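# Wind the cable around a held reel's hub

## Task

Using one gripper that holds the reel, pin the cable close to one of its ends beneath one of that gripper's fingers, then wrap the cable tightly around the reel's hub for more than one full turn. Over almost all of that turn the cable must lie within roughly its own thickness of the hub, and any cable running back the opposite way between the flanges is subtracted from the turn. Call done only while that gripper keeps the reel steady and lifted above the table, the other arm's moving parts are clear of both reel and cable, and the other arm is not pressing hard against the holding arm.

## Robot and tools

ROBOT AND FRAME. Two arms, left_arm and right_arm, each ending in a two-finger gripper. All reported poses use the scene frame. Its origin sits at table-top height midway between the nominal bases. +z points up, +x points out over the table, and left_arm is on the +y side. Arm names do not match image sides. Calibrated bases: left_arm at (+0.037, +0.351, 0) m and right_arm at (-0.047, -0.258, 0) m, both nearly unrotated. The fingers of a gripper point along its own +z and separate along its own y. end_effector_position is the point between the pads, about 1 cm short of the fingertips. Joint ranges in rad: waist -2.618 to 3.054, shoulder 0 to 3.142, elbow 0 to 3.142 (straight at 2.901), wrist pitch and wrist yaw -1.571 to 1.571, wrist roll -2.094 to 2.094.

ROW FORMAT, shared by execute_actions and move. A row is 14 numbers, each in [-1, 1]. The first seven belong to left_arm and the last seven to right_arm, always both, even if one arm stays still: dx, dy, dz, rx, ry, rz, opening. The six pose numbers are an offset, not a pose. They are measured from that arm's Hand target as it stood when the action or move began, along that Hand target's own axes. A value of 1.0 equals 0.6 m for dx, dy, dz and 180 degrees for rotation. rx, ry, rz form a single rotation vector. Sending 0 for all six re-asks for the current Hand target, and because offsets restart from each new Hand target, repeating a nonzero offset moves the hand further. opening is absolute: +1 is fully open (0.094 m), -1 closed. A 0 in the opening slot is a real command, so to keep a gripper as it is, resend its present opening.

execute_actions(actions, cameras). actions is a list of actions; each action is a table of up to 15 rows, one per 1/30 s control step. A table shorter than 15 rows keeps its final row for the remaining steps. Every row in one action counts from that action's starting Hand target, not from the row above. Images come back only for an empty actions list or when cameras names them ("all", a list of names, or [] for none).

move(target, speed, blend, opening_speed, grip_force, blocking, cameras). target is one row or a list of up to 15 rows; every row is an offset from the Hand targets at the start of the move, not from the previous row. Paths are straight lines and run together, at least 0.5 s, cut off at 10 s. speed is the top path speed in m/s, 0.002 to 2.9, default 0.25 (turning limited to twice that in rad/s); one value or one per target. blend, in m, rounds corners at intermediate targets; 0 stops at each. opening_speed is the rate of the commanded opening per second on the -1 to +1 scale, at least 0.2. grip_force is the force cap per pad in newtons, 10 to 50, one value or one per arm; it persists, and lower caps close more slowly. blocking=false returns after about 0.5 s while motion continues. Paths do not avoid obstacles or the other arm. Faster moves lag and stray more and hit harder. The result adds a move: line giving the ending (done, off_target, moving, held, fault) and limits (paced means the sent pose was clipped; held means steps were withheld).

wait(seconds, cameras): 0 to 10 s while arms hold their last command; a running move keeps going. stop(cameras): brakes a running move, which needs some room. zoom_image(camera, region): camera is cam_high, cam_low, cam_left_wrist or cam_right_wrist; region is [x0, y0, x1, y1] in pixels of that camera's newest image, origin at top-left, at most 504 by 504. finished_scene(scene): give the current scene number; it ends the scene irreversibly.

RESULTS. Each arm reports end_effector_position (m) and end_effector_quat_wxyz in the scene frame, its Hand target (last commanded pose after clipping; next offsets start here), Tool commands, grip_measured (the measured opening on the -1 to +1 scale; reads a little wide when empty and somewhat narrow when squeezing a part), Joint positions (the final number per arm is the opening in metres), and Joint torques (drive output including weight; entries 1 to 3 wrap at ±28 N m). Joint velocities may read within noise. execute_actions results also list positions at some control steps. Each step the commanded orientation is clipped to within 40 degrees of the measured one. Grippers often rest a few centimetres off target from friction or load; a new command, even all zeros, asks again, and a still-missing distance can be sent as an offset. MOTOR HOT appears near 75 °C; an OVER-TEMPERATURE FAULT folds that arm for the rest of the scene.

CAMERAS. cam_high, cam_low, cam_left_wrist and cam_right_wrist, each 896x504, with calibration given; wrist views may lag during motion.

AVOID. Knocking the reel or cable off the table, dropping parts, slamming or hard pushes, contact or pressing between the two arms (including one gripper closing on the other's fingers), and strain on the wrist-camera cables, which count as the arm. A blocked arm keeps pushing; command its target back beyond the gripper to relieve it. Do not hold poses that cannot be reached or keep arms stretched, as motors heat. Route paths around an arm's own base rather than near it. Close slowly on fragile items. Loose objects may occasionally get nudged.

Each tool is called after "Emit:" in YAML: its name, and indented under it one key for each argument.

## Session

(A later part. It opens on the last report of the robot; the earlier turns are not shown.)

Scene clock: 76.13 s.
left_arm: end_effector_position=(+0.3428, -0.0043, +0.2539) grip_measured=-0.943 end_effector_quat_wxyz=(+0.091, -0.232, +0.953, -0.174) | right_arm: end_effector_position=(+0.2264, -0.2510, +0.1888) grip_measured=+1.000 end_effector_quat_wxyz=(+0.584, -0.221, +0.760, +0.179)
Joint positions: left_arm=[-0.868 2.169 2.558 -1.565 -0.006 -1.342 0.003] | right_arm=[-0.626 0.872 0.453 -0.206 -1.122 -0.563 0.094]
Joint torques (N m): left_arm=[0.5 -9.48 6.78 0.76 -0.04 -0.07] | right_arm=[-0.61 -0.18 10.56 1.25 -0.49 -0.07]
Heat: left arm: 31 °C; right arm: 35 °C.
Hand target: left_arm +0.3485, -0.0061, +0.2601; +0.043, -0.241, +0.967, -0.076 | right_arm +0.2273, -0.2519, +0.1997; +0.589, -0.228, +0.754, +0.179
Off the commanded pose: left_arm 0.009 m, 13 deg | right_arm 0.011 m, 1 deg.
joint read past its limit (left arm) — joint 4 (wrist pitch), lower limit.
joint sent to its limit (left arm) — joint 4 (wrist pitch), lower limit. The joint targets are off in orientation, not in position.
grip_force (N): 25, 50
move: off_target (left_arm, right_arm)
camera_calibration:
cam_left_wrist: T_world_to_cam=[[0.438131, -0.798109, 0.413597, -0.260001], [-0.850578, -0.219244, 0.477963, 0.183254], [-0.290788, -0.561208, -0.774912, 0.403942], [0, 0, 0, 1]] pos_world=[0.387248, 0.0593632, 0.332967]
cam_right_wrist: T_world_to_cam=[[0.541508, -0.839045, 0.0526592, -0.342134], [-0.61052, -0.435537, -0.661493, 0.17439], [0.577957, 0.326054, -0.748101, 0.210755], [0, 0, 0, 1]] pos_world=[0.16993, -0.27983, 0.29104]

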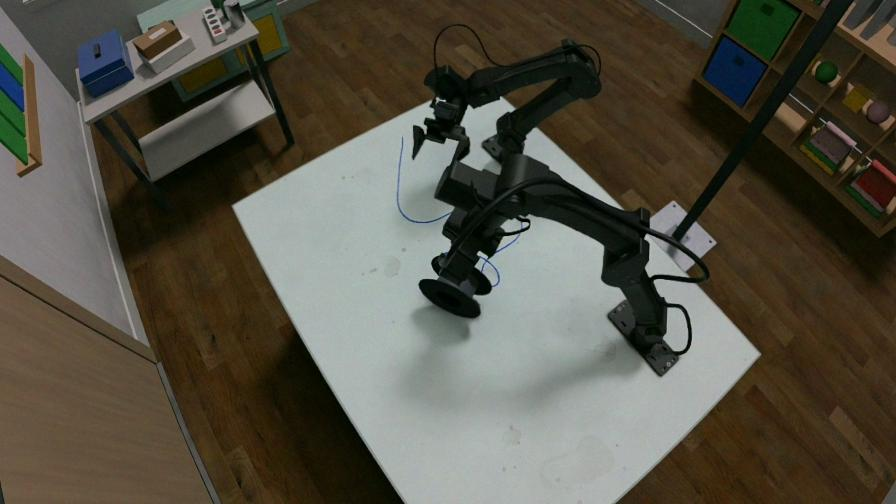

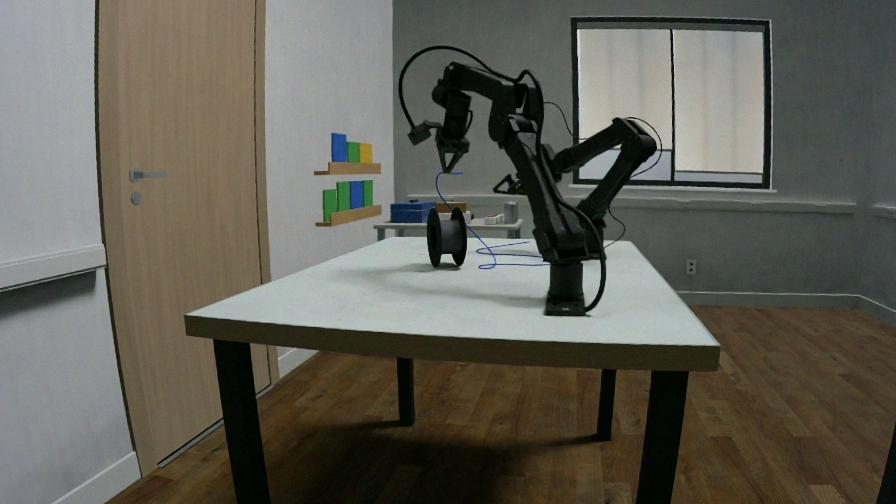

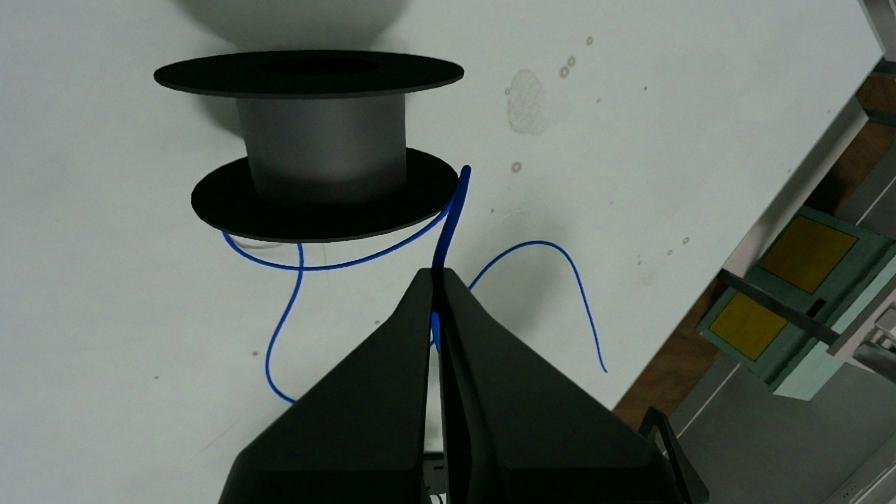

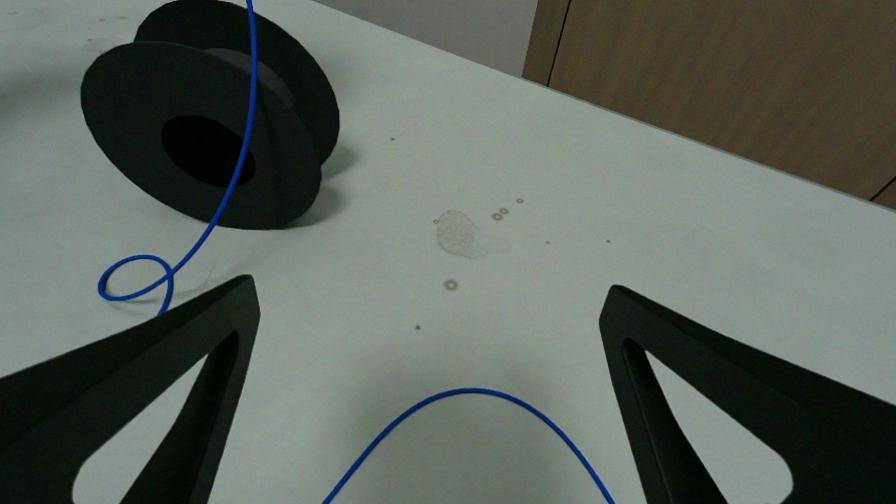

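Emit:
zoom_image:
  camera: "cam_right_wrist"
  region: [60, 0, 360, 340]

Emit:
zoom_image:
  camera: "cam_low"
  region: [400, 120, 600, 290]

Scaled by 1.482 from the camera's 896x504 image, which has a finer 1280x720 frame.

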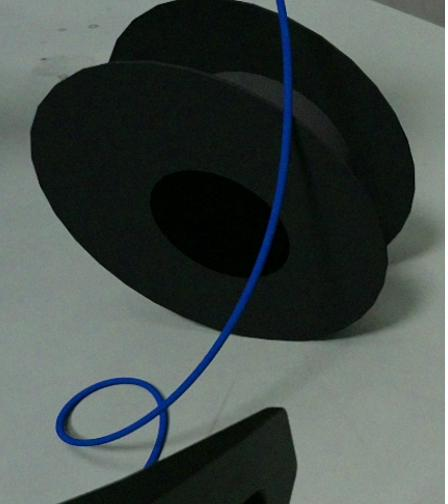

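Scaled by 2.520 from the camera's 896x504 image, which has a finer 1280x720 frame.

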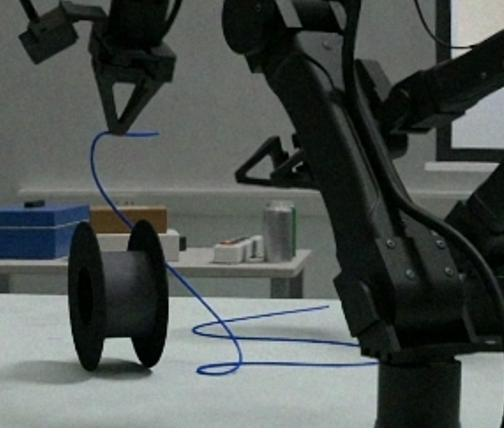

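Emit:
move:
  target: [0,0,0,0,0,0,-1,0.1022,0.3003,0.2787,0.0956,0.2471,0.2662,-0.1]
  speed: 0.3
  cameras: ["cam_low","cam_high","cam_right_wrist"]

Scene clock: 84.50 s.
left_arm: end_effector_position=(+0.3428, -0.0043, +0.2539) grip_measured=-0.943 end_effector_quat_wxyz=(+0.091, -0.232, +0.953, -0.174) | right_arm: end_effector_position=(+0.2466, -0.0246, +0.0947) grip_measured=-0.097 end_effector_quat_wxyz=(+0.175, +0.126, +0.958, +0.190)
Joint positions: left_arm=[-0.868 2.169 2.558 -1.565 -0.006 -1.343 0.003] | right_arm=[0.652 1.523 1 -0.526 -0.018 0.926 0.042]
Joint torques (N m): left_arm=[0.53 -9.52 6.78 0.75 -0.03 -0.06] | right_arm=[0.44 -4.7 10.19 1.07 -0.08 0.04]
Heat: left arm: 31 °C; right arm: 35 °C.
Hand target: left_arm +0.3485, -0.0061, +0.2601; +0.043, -0.241, +0.967, -0.076 | right_arm +0.2497, -0.0201, +0.0999; +0.175, +0.125, +0.958, +0.191
Off the commanded pose: left_arm 0.009 m, 13 deg | right_arm 0.008 m, 0 deg.
joint read past its limit (left arm) — joint 4 (wrist pitch), lower limit.
joint sent to its limit (left arm) — joint 4 (wrist pitch), lower limit. The joint targets are off in orientation, not in position.
grip_force (N): 25, 50
move: off_target (left_arm)
camera_calibration:
cam_right_wrist: T_world_to_cam=[[-0.125347, -0.920276, -0.370648, 0.04434], [-0.972933, 0.0409164, 0.227438, 0.239986], [-0.19414, 0.389124, -0.900495, 0.261266], [0, 0, 0, 1]] pos_world=[0.28977, -0.0706792, 0.197121]
Images, in order (width x height): cam_high 896x504, cam_low 896x504, cam_right_wrist 896x504.

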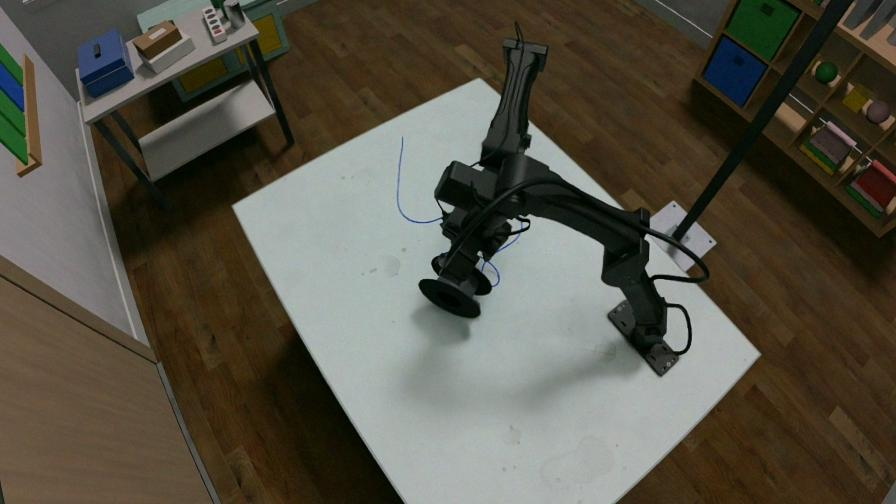

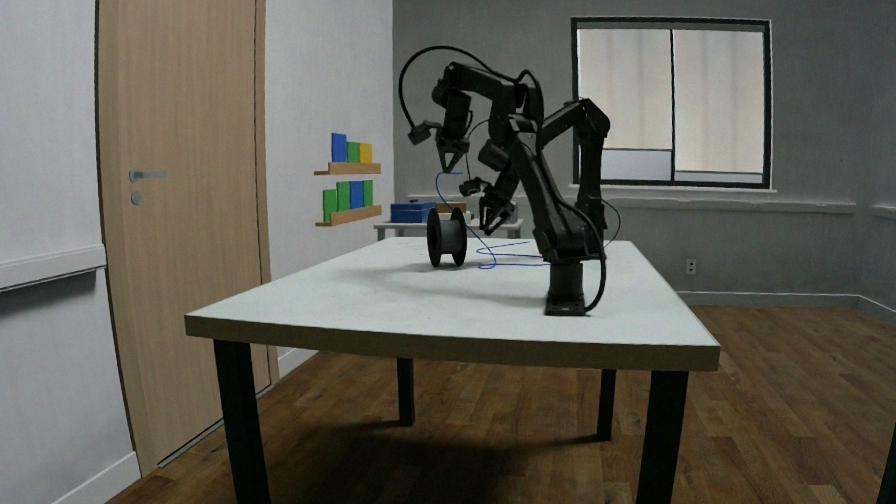

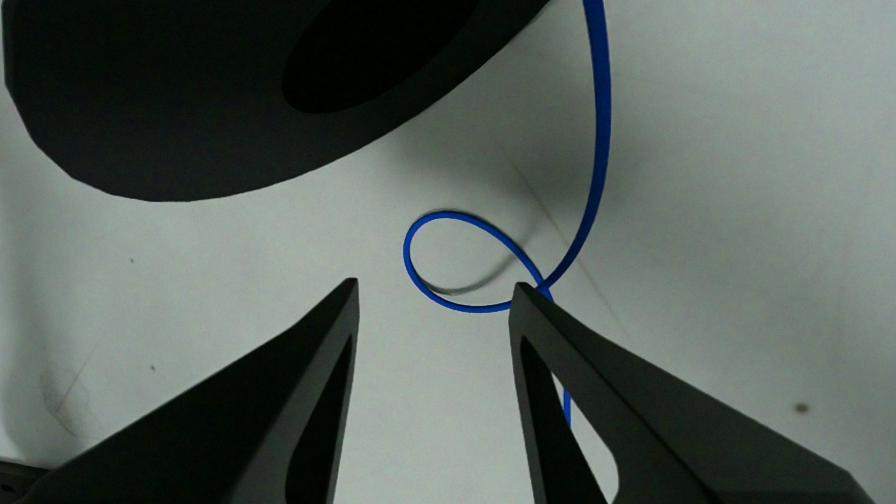

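Emit:
move:
  target: [0,0,0,0,0,0,-1,0.0823,-0.0153,0.0423,0.0569,0.0146,0.313,-0.3]
  speed: 0.3
  cameras: ["cam_right_wrist"]

Scene clock: 90.30 s.
left_arm: end_effector_position=(+0.3428, -0.0043, +0.2539) grip_measured=-0.943 end_effector_quat_wxyz=(+0.091, -0.232, +0.953, -0.174) | right_arm: end_effector_position=(+0.2129, -0.0076, +0.0586) grip_measured=-0.297 end_effector_quat_wxyz=(+0.032, +0.572, +0.800, +0.178)
Joint positions: left_arm=[-0.868 2.169 2.558 -1.565 -0.006 -1.343 0.003] | right_arm=[0.754 1.629 1.026 -0.603 -0.003 2.005 0.033]
Joint torques (N m): left_arm=[0.49 -9.51 6.83 0.76 -0.03 -0.06] | right_arm=[0.61 -4.79 9.69 0.71 0.03 0.02]
Heat: left arm: 31 °C; right arm: 36 °C.
Hand target: left_arm +0.3485, -0.0061, +0.2601; +0.043, -0.241, +0.967, -0.076 | right_arm +0.2131, -0.0049, +0.0600; +0.032, +0.572, +0.801, +0.171
Off the commanded pose: left_arm 0.009 m, 13 deg | right_arm 0.003 m, 1 deg.
joint read past its limit (left arm) — joint 4 (wrist pitch), lower limit.
joint sent to its limit (left arm) — joint 4 (wrist pitch), lower limit. The joint targets are off in orientation, not in position.
grip_force (N): 25, 50
move: off_target (left_arm)
camera_calibration:
cam_right_wrist: T_world_to_cam=[[-0.885441, -0.344469, -0.311986, 0.205126], [-0.464086, 0.619412, 0.633209, 0.0870288], [-0.0248728, 0.705457, -0.708316, 0.170643], [0, 0, 0, 1]] pos_world=[0.22626, -0.103629, 0.129758]
Images, in order (width x height): cam_right_wrist 896x504.

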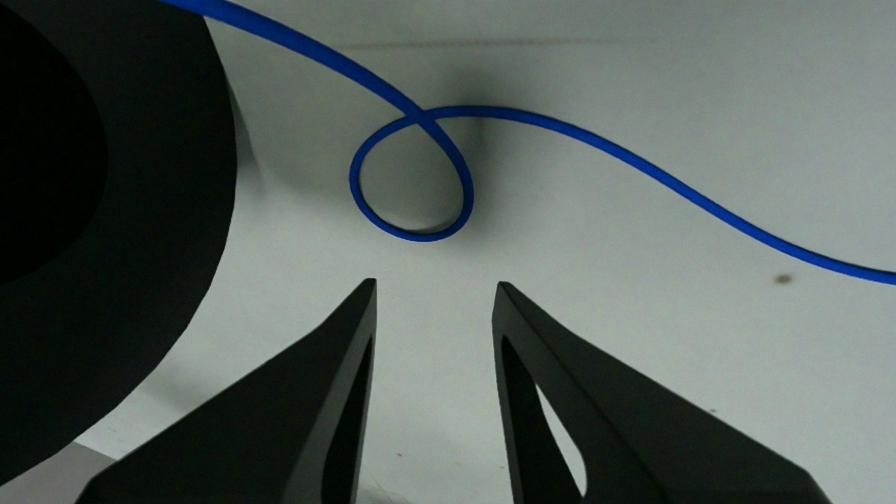

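Emit:
move:
  target: [0,0,0,0,0,0,-1,-0.0155,-0.0205,0.0715,0,0,0,-0.5]
  speed: 0.1
  cameras: ["cam_right_wrist"]

Scene clock: 92.90 s.
left_arm: end_effector_position=(+0.3428, -0.0043, +0.2539) grip_measured=-0.943 end_effector_quat_wxyz=(+0.091, -0.232, +0.953, -0.174) | right_arm: end_effector_position=(+0.2168, -0.0029, +0.0219) grip_measured=-0.497 end_effector_quat_wxyz=(+0.031, +0.572, +0.800, +0.179)
Joint positions: left_arm=[-0.868 2.169 2.558 -1.565 -0.006 -1.343 0.003] | right_arm=[0.754 1.713 0.959 -0.452 -0.006 2.006 0.024]
Joint torques (N m): left_arm=[0.47 -9.48 6.79 0.76 -0.02 -0.06] | right_arm=[-0.24 -5.89 5.2 1.02 0.03 -0.05]
Heat: left arm: 31 °C; right arm: 36 °C.
Hand target: left_arm +0.3485, -0.0061, +0.2601; +0.043, -0.241, +0.967, -0.076 | right_arm +0.2156, -0.0070, +0.0144; +0.032, +0.572, +0.801, +0.171
Off the commanded pose: left_arm 0.009 m, 13 deg | right_arm 0.008 m, 1 deg.
joint read past its limit (left arm) — joint 4 (wrist pitch), lower limit.
joint sent to its limit (left arm) — joint 4 (wrist pitch), lower limit. The joint targets are off in orientation, not in position.
grip_force (N): 25, 50
move: off_target (left_arm)
camera_calibration:
cam_right_wrist: T_world_to_cam=[[-0.885929, -0.344169, -0.310931, 0.198927], [-0.46303, 0.617138, 0.636194, 0.108826], [-0.027071, 0.707593, -0.706101, 0.14194], [0, 0, 0, 1]] pos_world=[0.230467, -0.0991327, 0.0928419]
Images, in order (width x height): cam_right_wrist 896x504.

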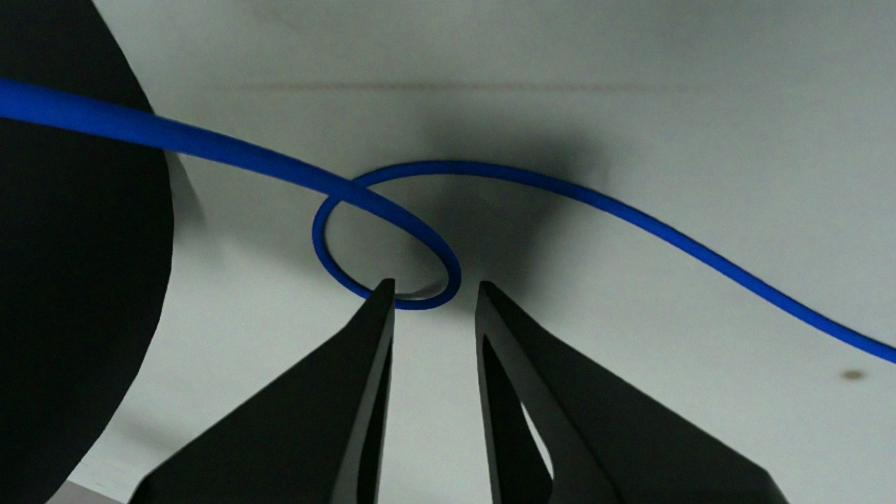

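Emit:
move:
  target: [0,0,0,0,0,0,-1,0.004,-0.008,0.020,0,0,0,-0.5]
  speed: 0.06
  cameras: ["cam_right_wrist"]

Scene clock: 94.27 s.
left_arm: end_effector_position=(+0.3428, -0.0043, +0.2539) grip_measured=-0.943 end_effector_quat_wxyz=(+0.091, -0.232, +0.953, -0.174) | right_arm: end_effector_position=(+0.2194, -0.0005, +0.0136) grip_measured=-0.497 end_effector_quat_wxyz=(+0.031, +0.573, +0.798, +0.185)
Joint positions: left_arm=[-0.868 2.169 2.558 -1.565 -0.006 -1.343 0.003] | right_arm=[0.754 1.735 0.942 -0.401 -0.006 2.008 0.024]
Joint torques (N m): left_arm=[0.5 -9.52 6.8 0.76 -0.02 -0.05] | right_arm=[0.85 -5.33 4.67 1.09 0.07 0.04]
Heat: left arm: 31 °C; right arm: 35 °C.
Hand target: left_arm +0.3485, -0.0061, +0.2601; +0.043, -0.241, +0.967, -0.076 | right_arm +0.2134, -0.0032, +0.0021; +0.032, +0.572, +0.801, +0.171
Off the commanded pose: left_arm 0.009 m, 13 deg | right_arm 0.013 m, 2 deg.
joint read past its limit (left arm) — joint 4 (wrist pitch), lower limit.
joint sent to its limit (left arm) — joint 4 (wrist pitch), lower limit. The joint targets are off in orientation, not in position.
grip_force (N): 25, 50
move: off_target (left_arm, right_arm)
camera_calibration:
cam_right_wrist: T_world_to_cam=[[-0.884278, -0.339135, -0.320998, 0.199224], [-0.466545, 0.612668, 0.637944, 0.114591], [-0.0196839, 0.71388, -0.699991, 0.132666], [0, 0, 0, 1]] pos_world=[0.232243, -0.0973503, 0.0837125]
Images, in order (width x height): cam_right_wrist 896x504.

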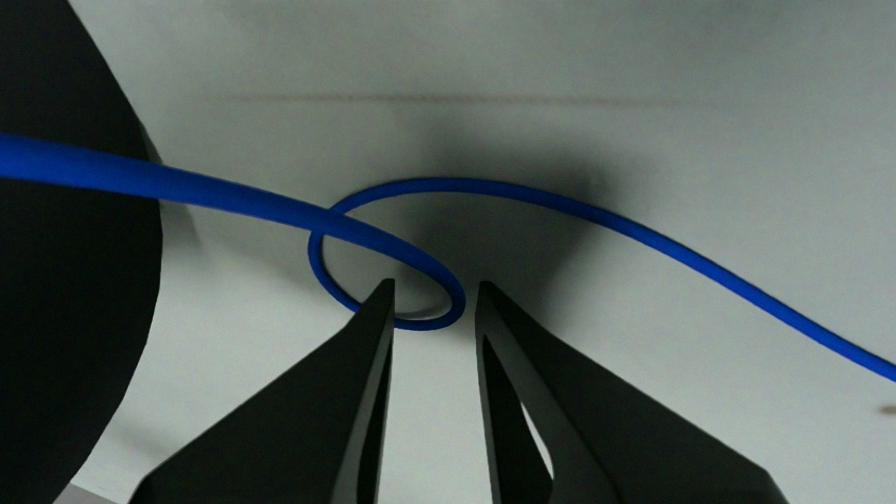

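Emit:
move:
  target: [0,0,0,0,0,0,-1,0,0,-0.008,0,0,0,-1]
  speed: 0.06
  grip_force: [25,25]
  cameras: ["cam_right_wrist"]

Scene clock: 96.37 s.
left_arm: end_effector_position=(+0.3428, -0.0043, +0.2539) grip_measured=-0.943 end_effector_quat_wxyz=(+0.091, -0.232, +0.953, -0.174) | right_arm: end_effector_position=(+0.2195, -0.0004, +0.0136) grip_measured=-0.914 end_effector_quat_wxyz=(+0.031, +0.573, +0.798, +0.185)
Joint positions: left_arm=[-0.868 2.169 2.558 -1.565 -0.006 -1.343 0.003] | right_arm=[0.754 1.735 0.942 -0.401 -0.006 2.008 0.004]
Joint torques (N m): left_arm=[0.47 -9.55 6.8 0.76 -0.02 -0.05] | right_arm=[1.02 -6.53 4.63 0.88 0.07 0.06]
Heat: left arm: 31 °C; right arm: 35 °C.
Hand target: left_arm +0.3485, -0.0061, +0.2601; +0.043, -0.241, +0.967, -0.076 | right_arm +0.2123, -0.0044, +0.0066; +0.032, +0.572, +0.802, +0.171
Off the commanded pose: left_arm 0.009 m, 13 deg | right_arm 0.011 m, 2 deg.
joint read past its limit (left arm) — joint 4 (wrist pitch), lower limit.
joint sent to its limit (left arm) — joint 4 (wrist pitch), lower limit. The joint targets are off in orientation, not in position.
grip_force (N): 25, 25
move: off_target (left_arm, right_arm)
camera_calibration:
cam_right_wrist: T_world_to_cam=[[-0.884203, -0.33902, -0.321327, 0.199333], [-0.466697, 0.612493, 0.638002, 0.114652], [-0.0194851, 0.714085, -0.699787, 0.132624], [0, 0, 0, 1]] pos_world=[0.232343, -0.0973508, 0.0837116]
Images, in order (width x height): cam_right_wrist 896x504.

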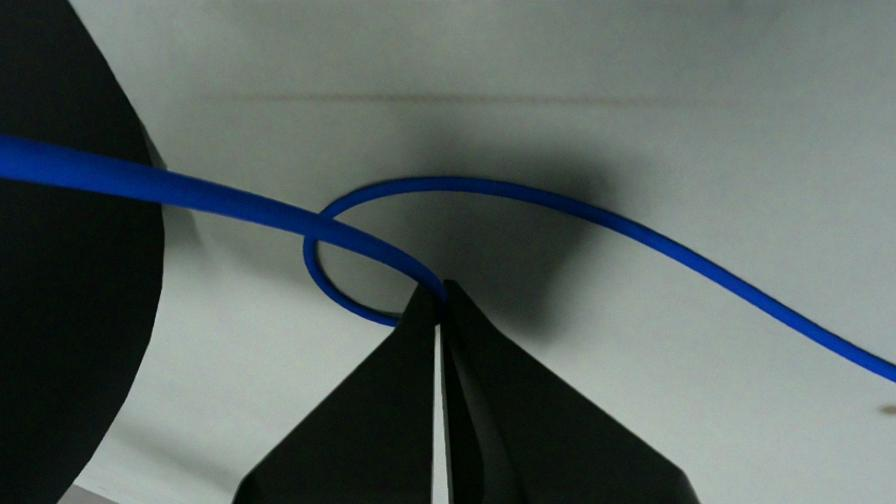

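Emit:
move:
  target:
    - [0,0,0,0,0,0,-1,-0.0181,0.0274,-0.1415,0,0,0,-1]
    - [0,0,0,0,0,0,-1,-0.2811,0.1066,-0.191,-0.011,-0.0233,0.07,-1]
    - [0,0,0,0,0,0,-1,-0.2963,0.3413,-0.0625,-0.0217,-0.0466,0.1406,-1]
  speed: 0.25
  blend: [0.03,0.03,0]
  cameras: ["all"]

Scene clock: 100.40 s.
left_arm: end_effector_position=(+0.3428, -0.0043, +0.2539) grip_measured=-0.943 end_effector_quat_wxyz=(+0.091, -0.232, +0.953, -0.174) | right_arm: end_effector_position=(+0.4490, -0.1192, +0.0848) grip_measured=-0.915 end_effector_quat_wxyz=(+0.070, +0.741, +0.646, +0.172)
Joint positions: left_arm=[-0.868 2.169 2.558 -1.565 -0.006 -1.343 0.003] | right_arm=[0.253 2.182 1.876 -0.891 -0.025 1.974 0.004]
Joint torques (N m): left_arm=[0.47 -9.54 6.75 0.76 -0.03 -0.06] | right_arm=[0.17 -9.42 10.09 0.69 0.08 0.06]
Heat: left arm: 31 °C; right arm: 35 °C.
Hand target: left_arm +0.3485, -0.0061, +0.2601; +0.043, -0.241, +0.967, -0.076 | right_arm +0.4497, -0.1197, +0.0798; +0.071, +0.743, +0.646, +0.159
Off the commanded pose: left_arm 0.009 m, 13 deg | right_arm 0.005 m, 2 deg.
joint read past its limit (left arm) — joint 4 (wrist pitch), lower limit.
joint sent to its limit (left arm) — joint 4 (wrist pitch), lower limit. The joint targets are off in orientation, not in position.
grip_force (N): 25, 25
move: off_target (left_arm)
camera_calibration:
cam_left_wrist: T_world_to_cam=[[0.43877, -0.79774, 0.413632, -0.260161], [-0.850313, -0.219731, 0.478211, 0.183167], [-0.2906, -0.561541, -0.774741, 0.40381], [0, 0, 0, 1]] pos_world=[0.387247, 0.0594624, 0.332867]
cam_right_wrist: T_world_to_cam=[[-0.944078, 0.0915129, -0.316767, 0.462681], [-0.142125, 0.753935, 0.641391, 0.119926], [0.297517, 0.650544, -0.698767, 0.121723], [0, 0, 0, 1]] pos_world=[0.417637, -0.211944, 0.154699]

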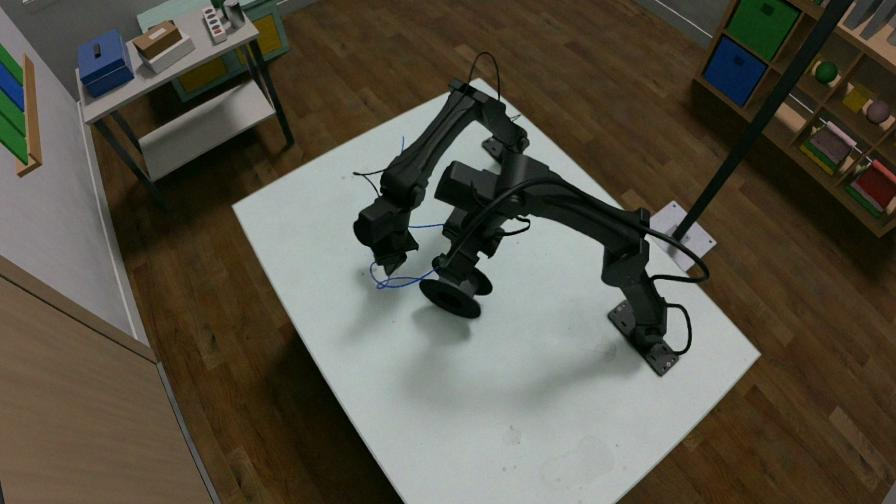

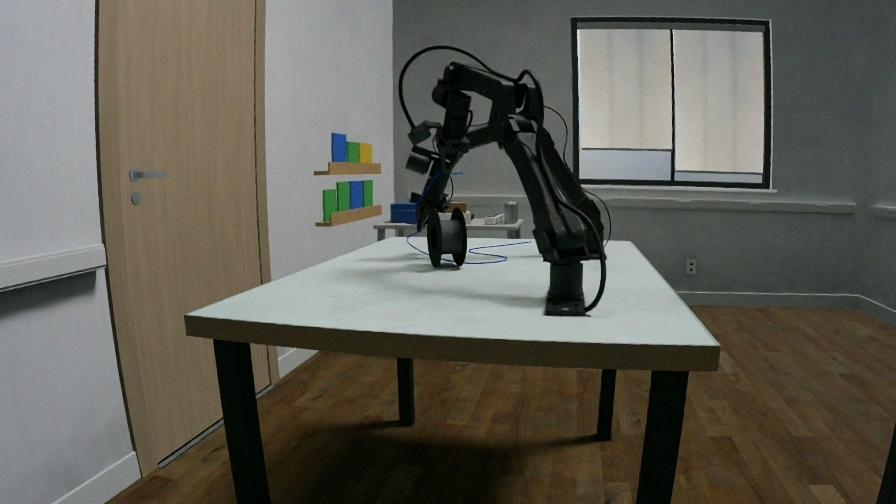

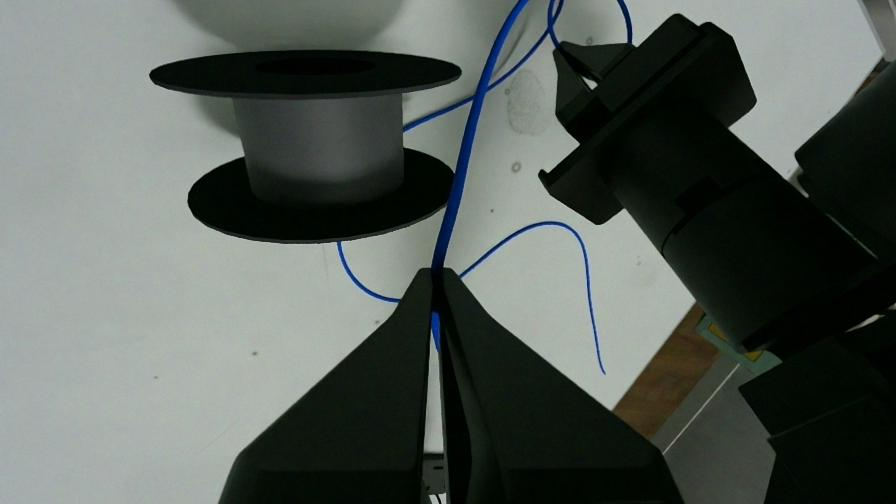

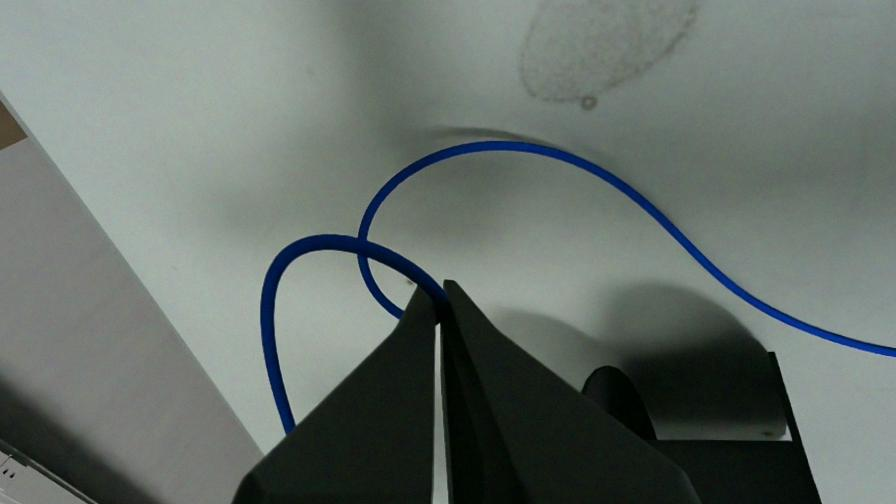

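Emit:
move:
  target:
    - [0,0,0,0,0,0,-1,-0.014,-0.03,0.0907,0,0,0,-1]
    - [0,0,0,0,0,0,-1,-0.014,-0.03,0.0907,0,0,0,-0.5]
  speed: 0.12
  grip_force: [25,50]
  cameras: ["cam_left_wrist","cam_right_wrist"]

Scene clock: 103.87 s.
left_arm: end_effector_position=(+0.3428, -0.0043, +0.2539) grip_measured=-0.943 end_effector_quat_wxyz=(+0.091, -0.232, +0.953, -0.174) | right_arm: end_effector_position=(+0.4520, -0.1184, +0.0339) grip_measured=-0.503 end_effector_quat_wxyz=(+0.069, +0.741, +0.646, +0.171)
Joint positions: left_arm=[-0.868 2.169 2.558 -1.565 -0.006 -1.343 0.003] | right_arm=[0.253 2.232 1.754 -0.723 -0.025 1.974 0.023]
Joint torques (N m): left_arm=[0.51 -9.51 6.76 0.75 -0.03 -0.06] | right_arm=[0.17 -10.1 5.9 0.98 0.1 0.04]
Heat: left arm: 31 °C; right arm: 35 °C.
Hand target: left_arm +0.3485, -0.0061, +0.2601; +0.043, -0.241, +0.967, -0.076 | right_arm +0.4497, -0.1198, +0.0219; +0.071, +0.743, +0.646, +0.159
Off the commanded pose: left_arm 0.009 m, 13 deg | right_arm 0.012 m, 1 deg.
joint read past its limit (left arm) — joint 4 (wrist pitch), lower limit.
joint sent to its limit (left arm) — joint 4 (wrist pitch), lower limit. The joint targets are off in orientation, not in position.
grip_force (N): 25, 50
move: off_target (left_arm, right_arm); target 2's new opening was sent with right_arm's hand 0.012 m and 1 deg from that target
camera_calibration:
cam_left_wrist: T_world_to_cam=[[0.43877, -0.79774, 0.413632, -0.260161], [-0.850313, -0.219731, 0.478211, 0.183167], [-0.2906, -0.561541, -0.774741, 0.40381], [0, 0, 0, 1]] pos_world=[0.387247, 0.0594624, 0.332867]
cam_right_wrist: T_world_to_cam=[[-0.945173, 0.0916052, -0.31346, 0.449702], [-0.139414, 0.754809, 0.640958, 0.151303], [0.295317, 0.649516, -0.700654, 0.085667], [0, 0, 0, 1]] pos_world=[0.42084, -0.211042, 0.104008]
Images, in order (width x height): cam_left_wrist 896x504, cam_right_wrist 896x504.

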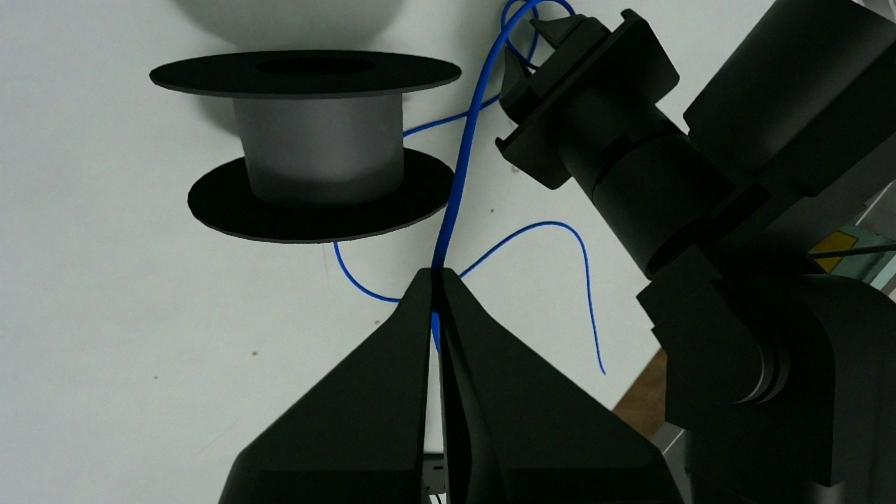

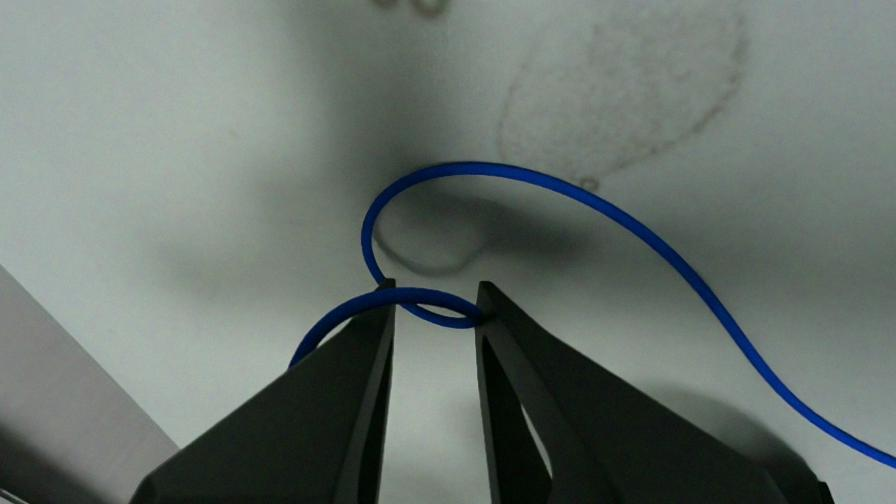

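Emit:
move:
  target:
    - [0,0,0,0,0,0,-1,0,0,-0.2,0,0,0,-0.5]
    - [0,0,0,0,0,0,-1,0.25,0,-0.3,0,0,0,-0.5]
  speed: 0.2
  blend: [0.03,0]
  cameras: ["cam_left_wrist","cam_right_wrist","cam_low"]

Scene clock: 106.67 s.
left_arm: end_effector_position=(+0.3428, -0.0043, +0.2539) grip_measured=-0.943 end_effector_quat_wxyz=(+0.091, -0.232, +0.953, -0.174) | right_arm: end_effector_position=(+0.4202, -0.0445, +0.1965) grip_measured=-0.503 end_effector_quat_wxyz=(+0.077, +0.716, +0.656, +0.225)
Joint positions: left_arm=[-0.868 2.169 2.558 -1.565 -0.006 -1.343 0.003] | right_arm=[0.421 2.114 2.173 -1.149 0.009 2.086 0.023]
Joint torques (N m): left_arm=[0.49 -9.54 6.78 0.76 -0.03 -0.06] | right_arm=[-0.38 -10.86 5.91 1.05 0.08 -0.05]
Heat: left arm: 31 °C; right arm: 35 °C.
Hand target: left_arm +0.3485, -0.0061, +0.2601; +0.043, -0.241, +0.967, -0.076 | right_arm +0.4179, -0.0501, +0.1928; +0.079, +0.720, +0.655, +0.215 (not the last commanded pose)
Off the commanded pose: left_arm 0.009 m, 13 deg | right_arm 0.058 m, 8 deg.
joint read past its limit (left arm) — joint 4 (wrist pitch), lower limit.
joint sent to its limit (left arm) — joint 4 (wrist pitch), lower limit. The joint targets are off in orientation, not in position.
grip_force (N): 25, 50
move: held (right_arm; a check stopped the path), off_target (left_arm); path passed 1 of 2 targets; limits=held
pose unreachable (right arm): on one or more control steps of this call, first in action 0 (counted from 0), this arm could not follow its commanded pose, so it was not sent that pose on those steps. It may still have moved: this result reports where it is.
cause: moving toward the commanded pose would bring a part of the arm too close to another arm (this arm's forearm (the part past joint 3) and the left arm's wrist (the part past joint 4), where that arm would come to rest).
camera_calibration:
cam_left_wrist: T_world_to_cam=[[0.43877, -0.79774, 0.413632, -0.260161], [-0.850313, -0.219731, 0.478211, 0.183167], [-0.2906, -0.561541, -0.774741, 0.40381], [0, 0, 0, 1]] pos_world=[0.387247, 0.0594624, 0.332867]
cam_right_wrist: T_world_to_cam=[[-0.914281, 0.0616535, -0.400362, 0.466528], [-0.241032, 0.711547, 0.660003, 0.0239365], [0.325568, 0.699928, -0.635693, 0.137819], [0, 0, 0, 1]] pos_world=[0.387438, -0.142258, 0.258592]
Images, in order (width x height): cam_low 896x504, cam_left_wrist 896x504, cam_right_wrist 896x504.

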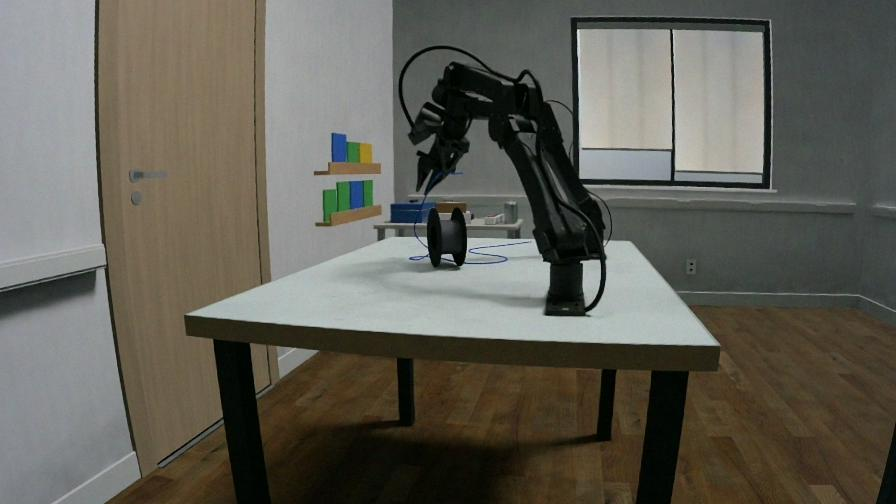

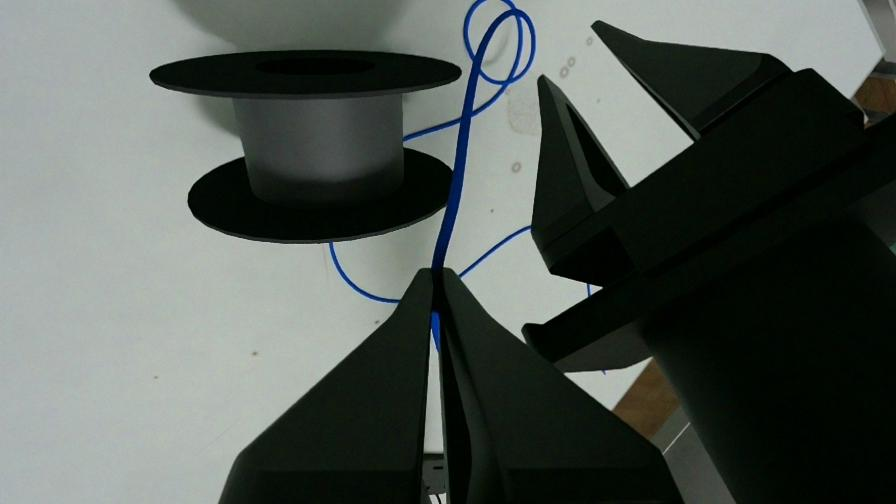

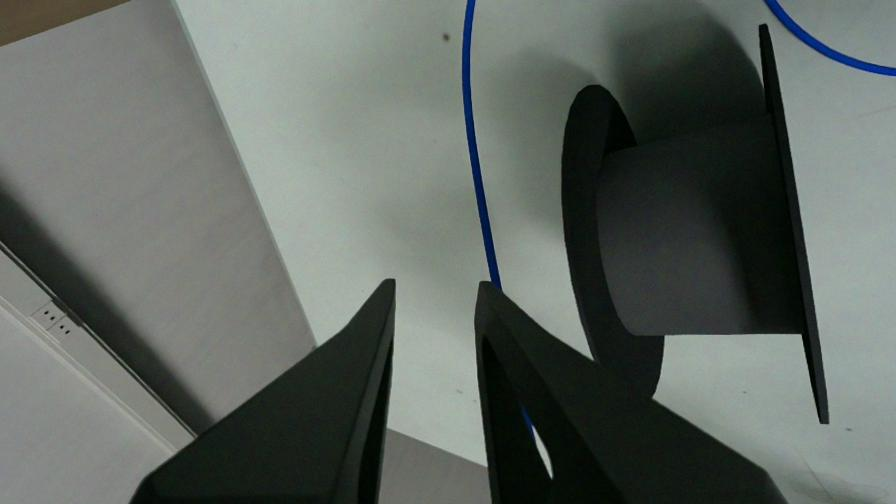

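Emit:
move:
  target:
    - [0,0,0,0,0,0,-1,-0.3503,0.0378,-0.1143,0,0,0,-0.5]
    - [0,0,0,0,0,0,-1,-0.1132,-0.3865,-0.1357,-0.3392,0.1136,-0.1549,1]
  speed: 0.25
  blend: [0.03,0]
  cameras: ["all"]

Scene clock: 113.60 s.
left_arm: end_effector_position=(+0.3428, -0.0043, +0.2539) grip_measured=-0.943 end_effector_quat_wxyz=(+0.091, -0.232, +0.953, -0.174) | right_arm: end_effector_position=(+0.1707, -0.1005, +0.1658) grip_measured=+0.997 end_effector_quat_wxyz=(+0.347, +0.381, +0.623, +0.589)
Joint positions: left_arm=[-0.868 2.169 2.558 -1.565 -0.006 -1.343 0.003] | right_arm=[0.871 0.351 0.004 0.276 0.389 1.615 0.094]
Joint torques (N m): left_arm=[0.51 -9.51 6.78 0.75 -0.02 -0.06] | right_arm=[0.83 2.45 6.58 2.01 0.11 -0.17]
Heat: left arm: 31 °C; right arm: 35 °C.
Hand target: left_arm +0.3485, -0.0061, +0.2601; +0.043, -0.241, +0.967, -0.076 | right_arm +0.1700, -0.1004, +0.1602; +0.364, +0.364, +0.607, +0.606
Off the commanded pose: left_arm 0.009 m, 13 deg | right_arm 0.006 m, 4 deg.
joint read past its limit (left arm) — joint 4 (wrist pitch), lower limit.
joint sent to its limit (left arm) — joint 4 (wrist pitch), lower limit. The joint targets are off in orientation, not in position.
joint sent to its limit (right arm) — joint 3 (elbow), lower limit, where the elbow is as bent as it goes. The joint targets are off in orientation, not in position.
grip_force (N): 25, 50
move: off_target (left_arm, right_arm); target 2's new opening was sent with right_arm's hand 0.006 m and 4 deg from that target
camera_calibration:
cam_left_wrist: T_world_to_cam=[[0.43877, -0.79774, 0.413632, -0.260161], [-0.850313, -0.219731, 0.478211, 0.183167], [-0.2906, -0.561541, -0.774741, 0.40381], [0, 0, 0, 1]] pos_world=[0.387247, 0.0594624, 0.332867]
cam_right_wrist: T_world_to_cam=[[-0.0545136, -0.0807858, -0.99524, 0.167129], [-0.882389, 0.470411, 0.010148, 0.216868], [0.467352, 0.878742, -0.0969283, 0.143105], [0, 0, 0, 1]] pos_world=[0.133592, -0.214268, 0.178004]

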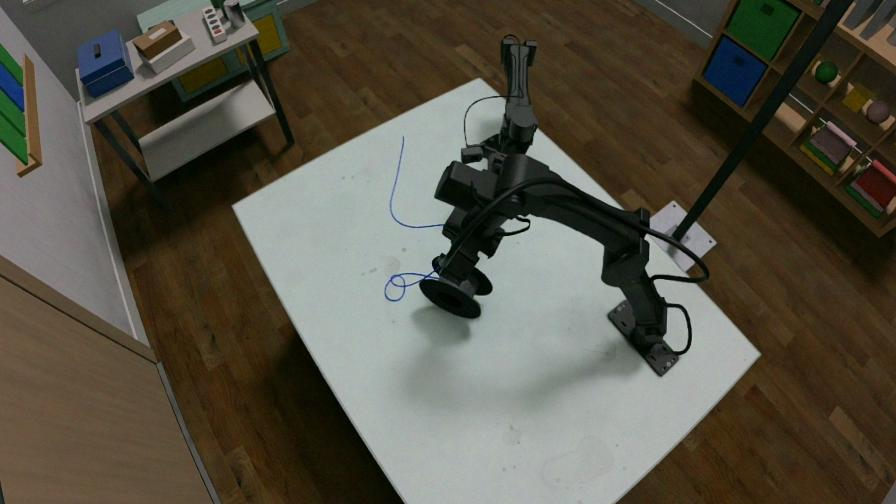

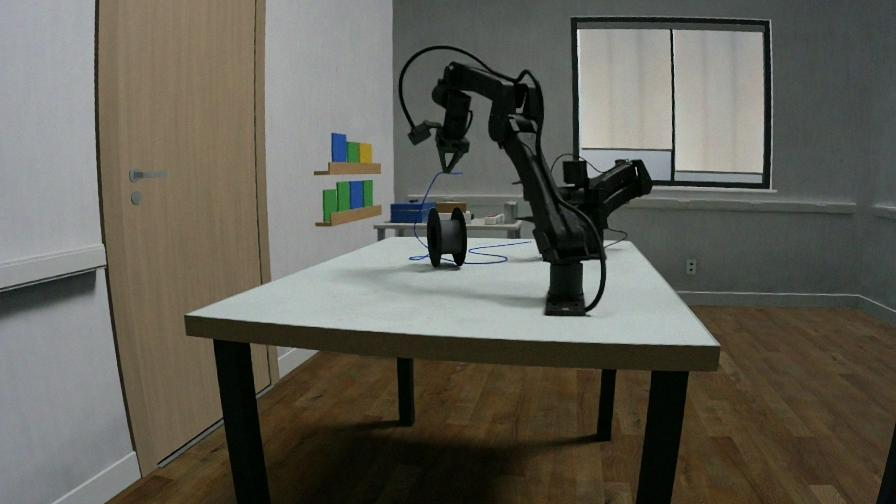

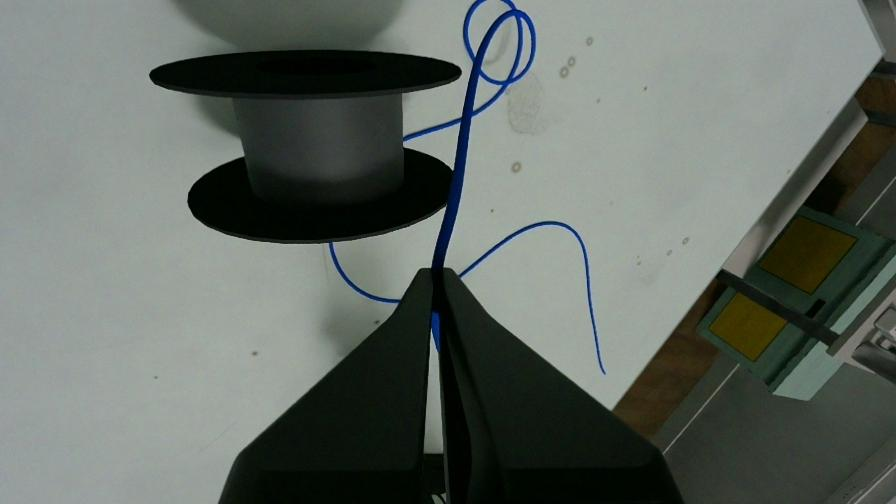

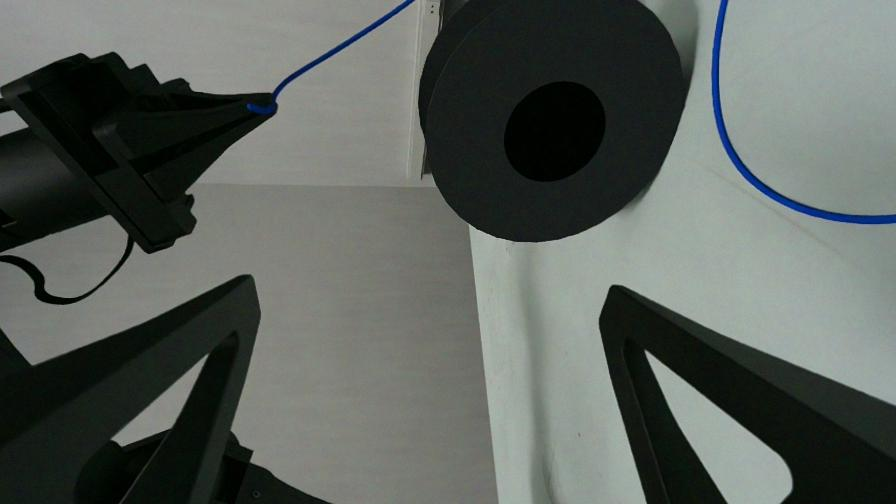

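Emit:
zoom_image:
  camera: "cam_right_wrist"
  region: [230, 0, 730, 260]

Scaled by 1.008 from the camera's 896x504 image, which has a finer 1280x720 frame.

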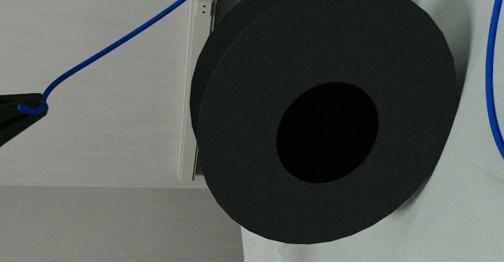

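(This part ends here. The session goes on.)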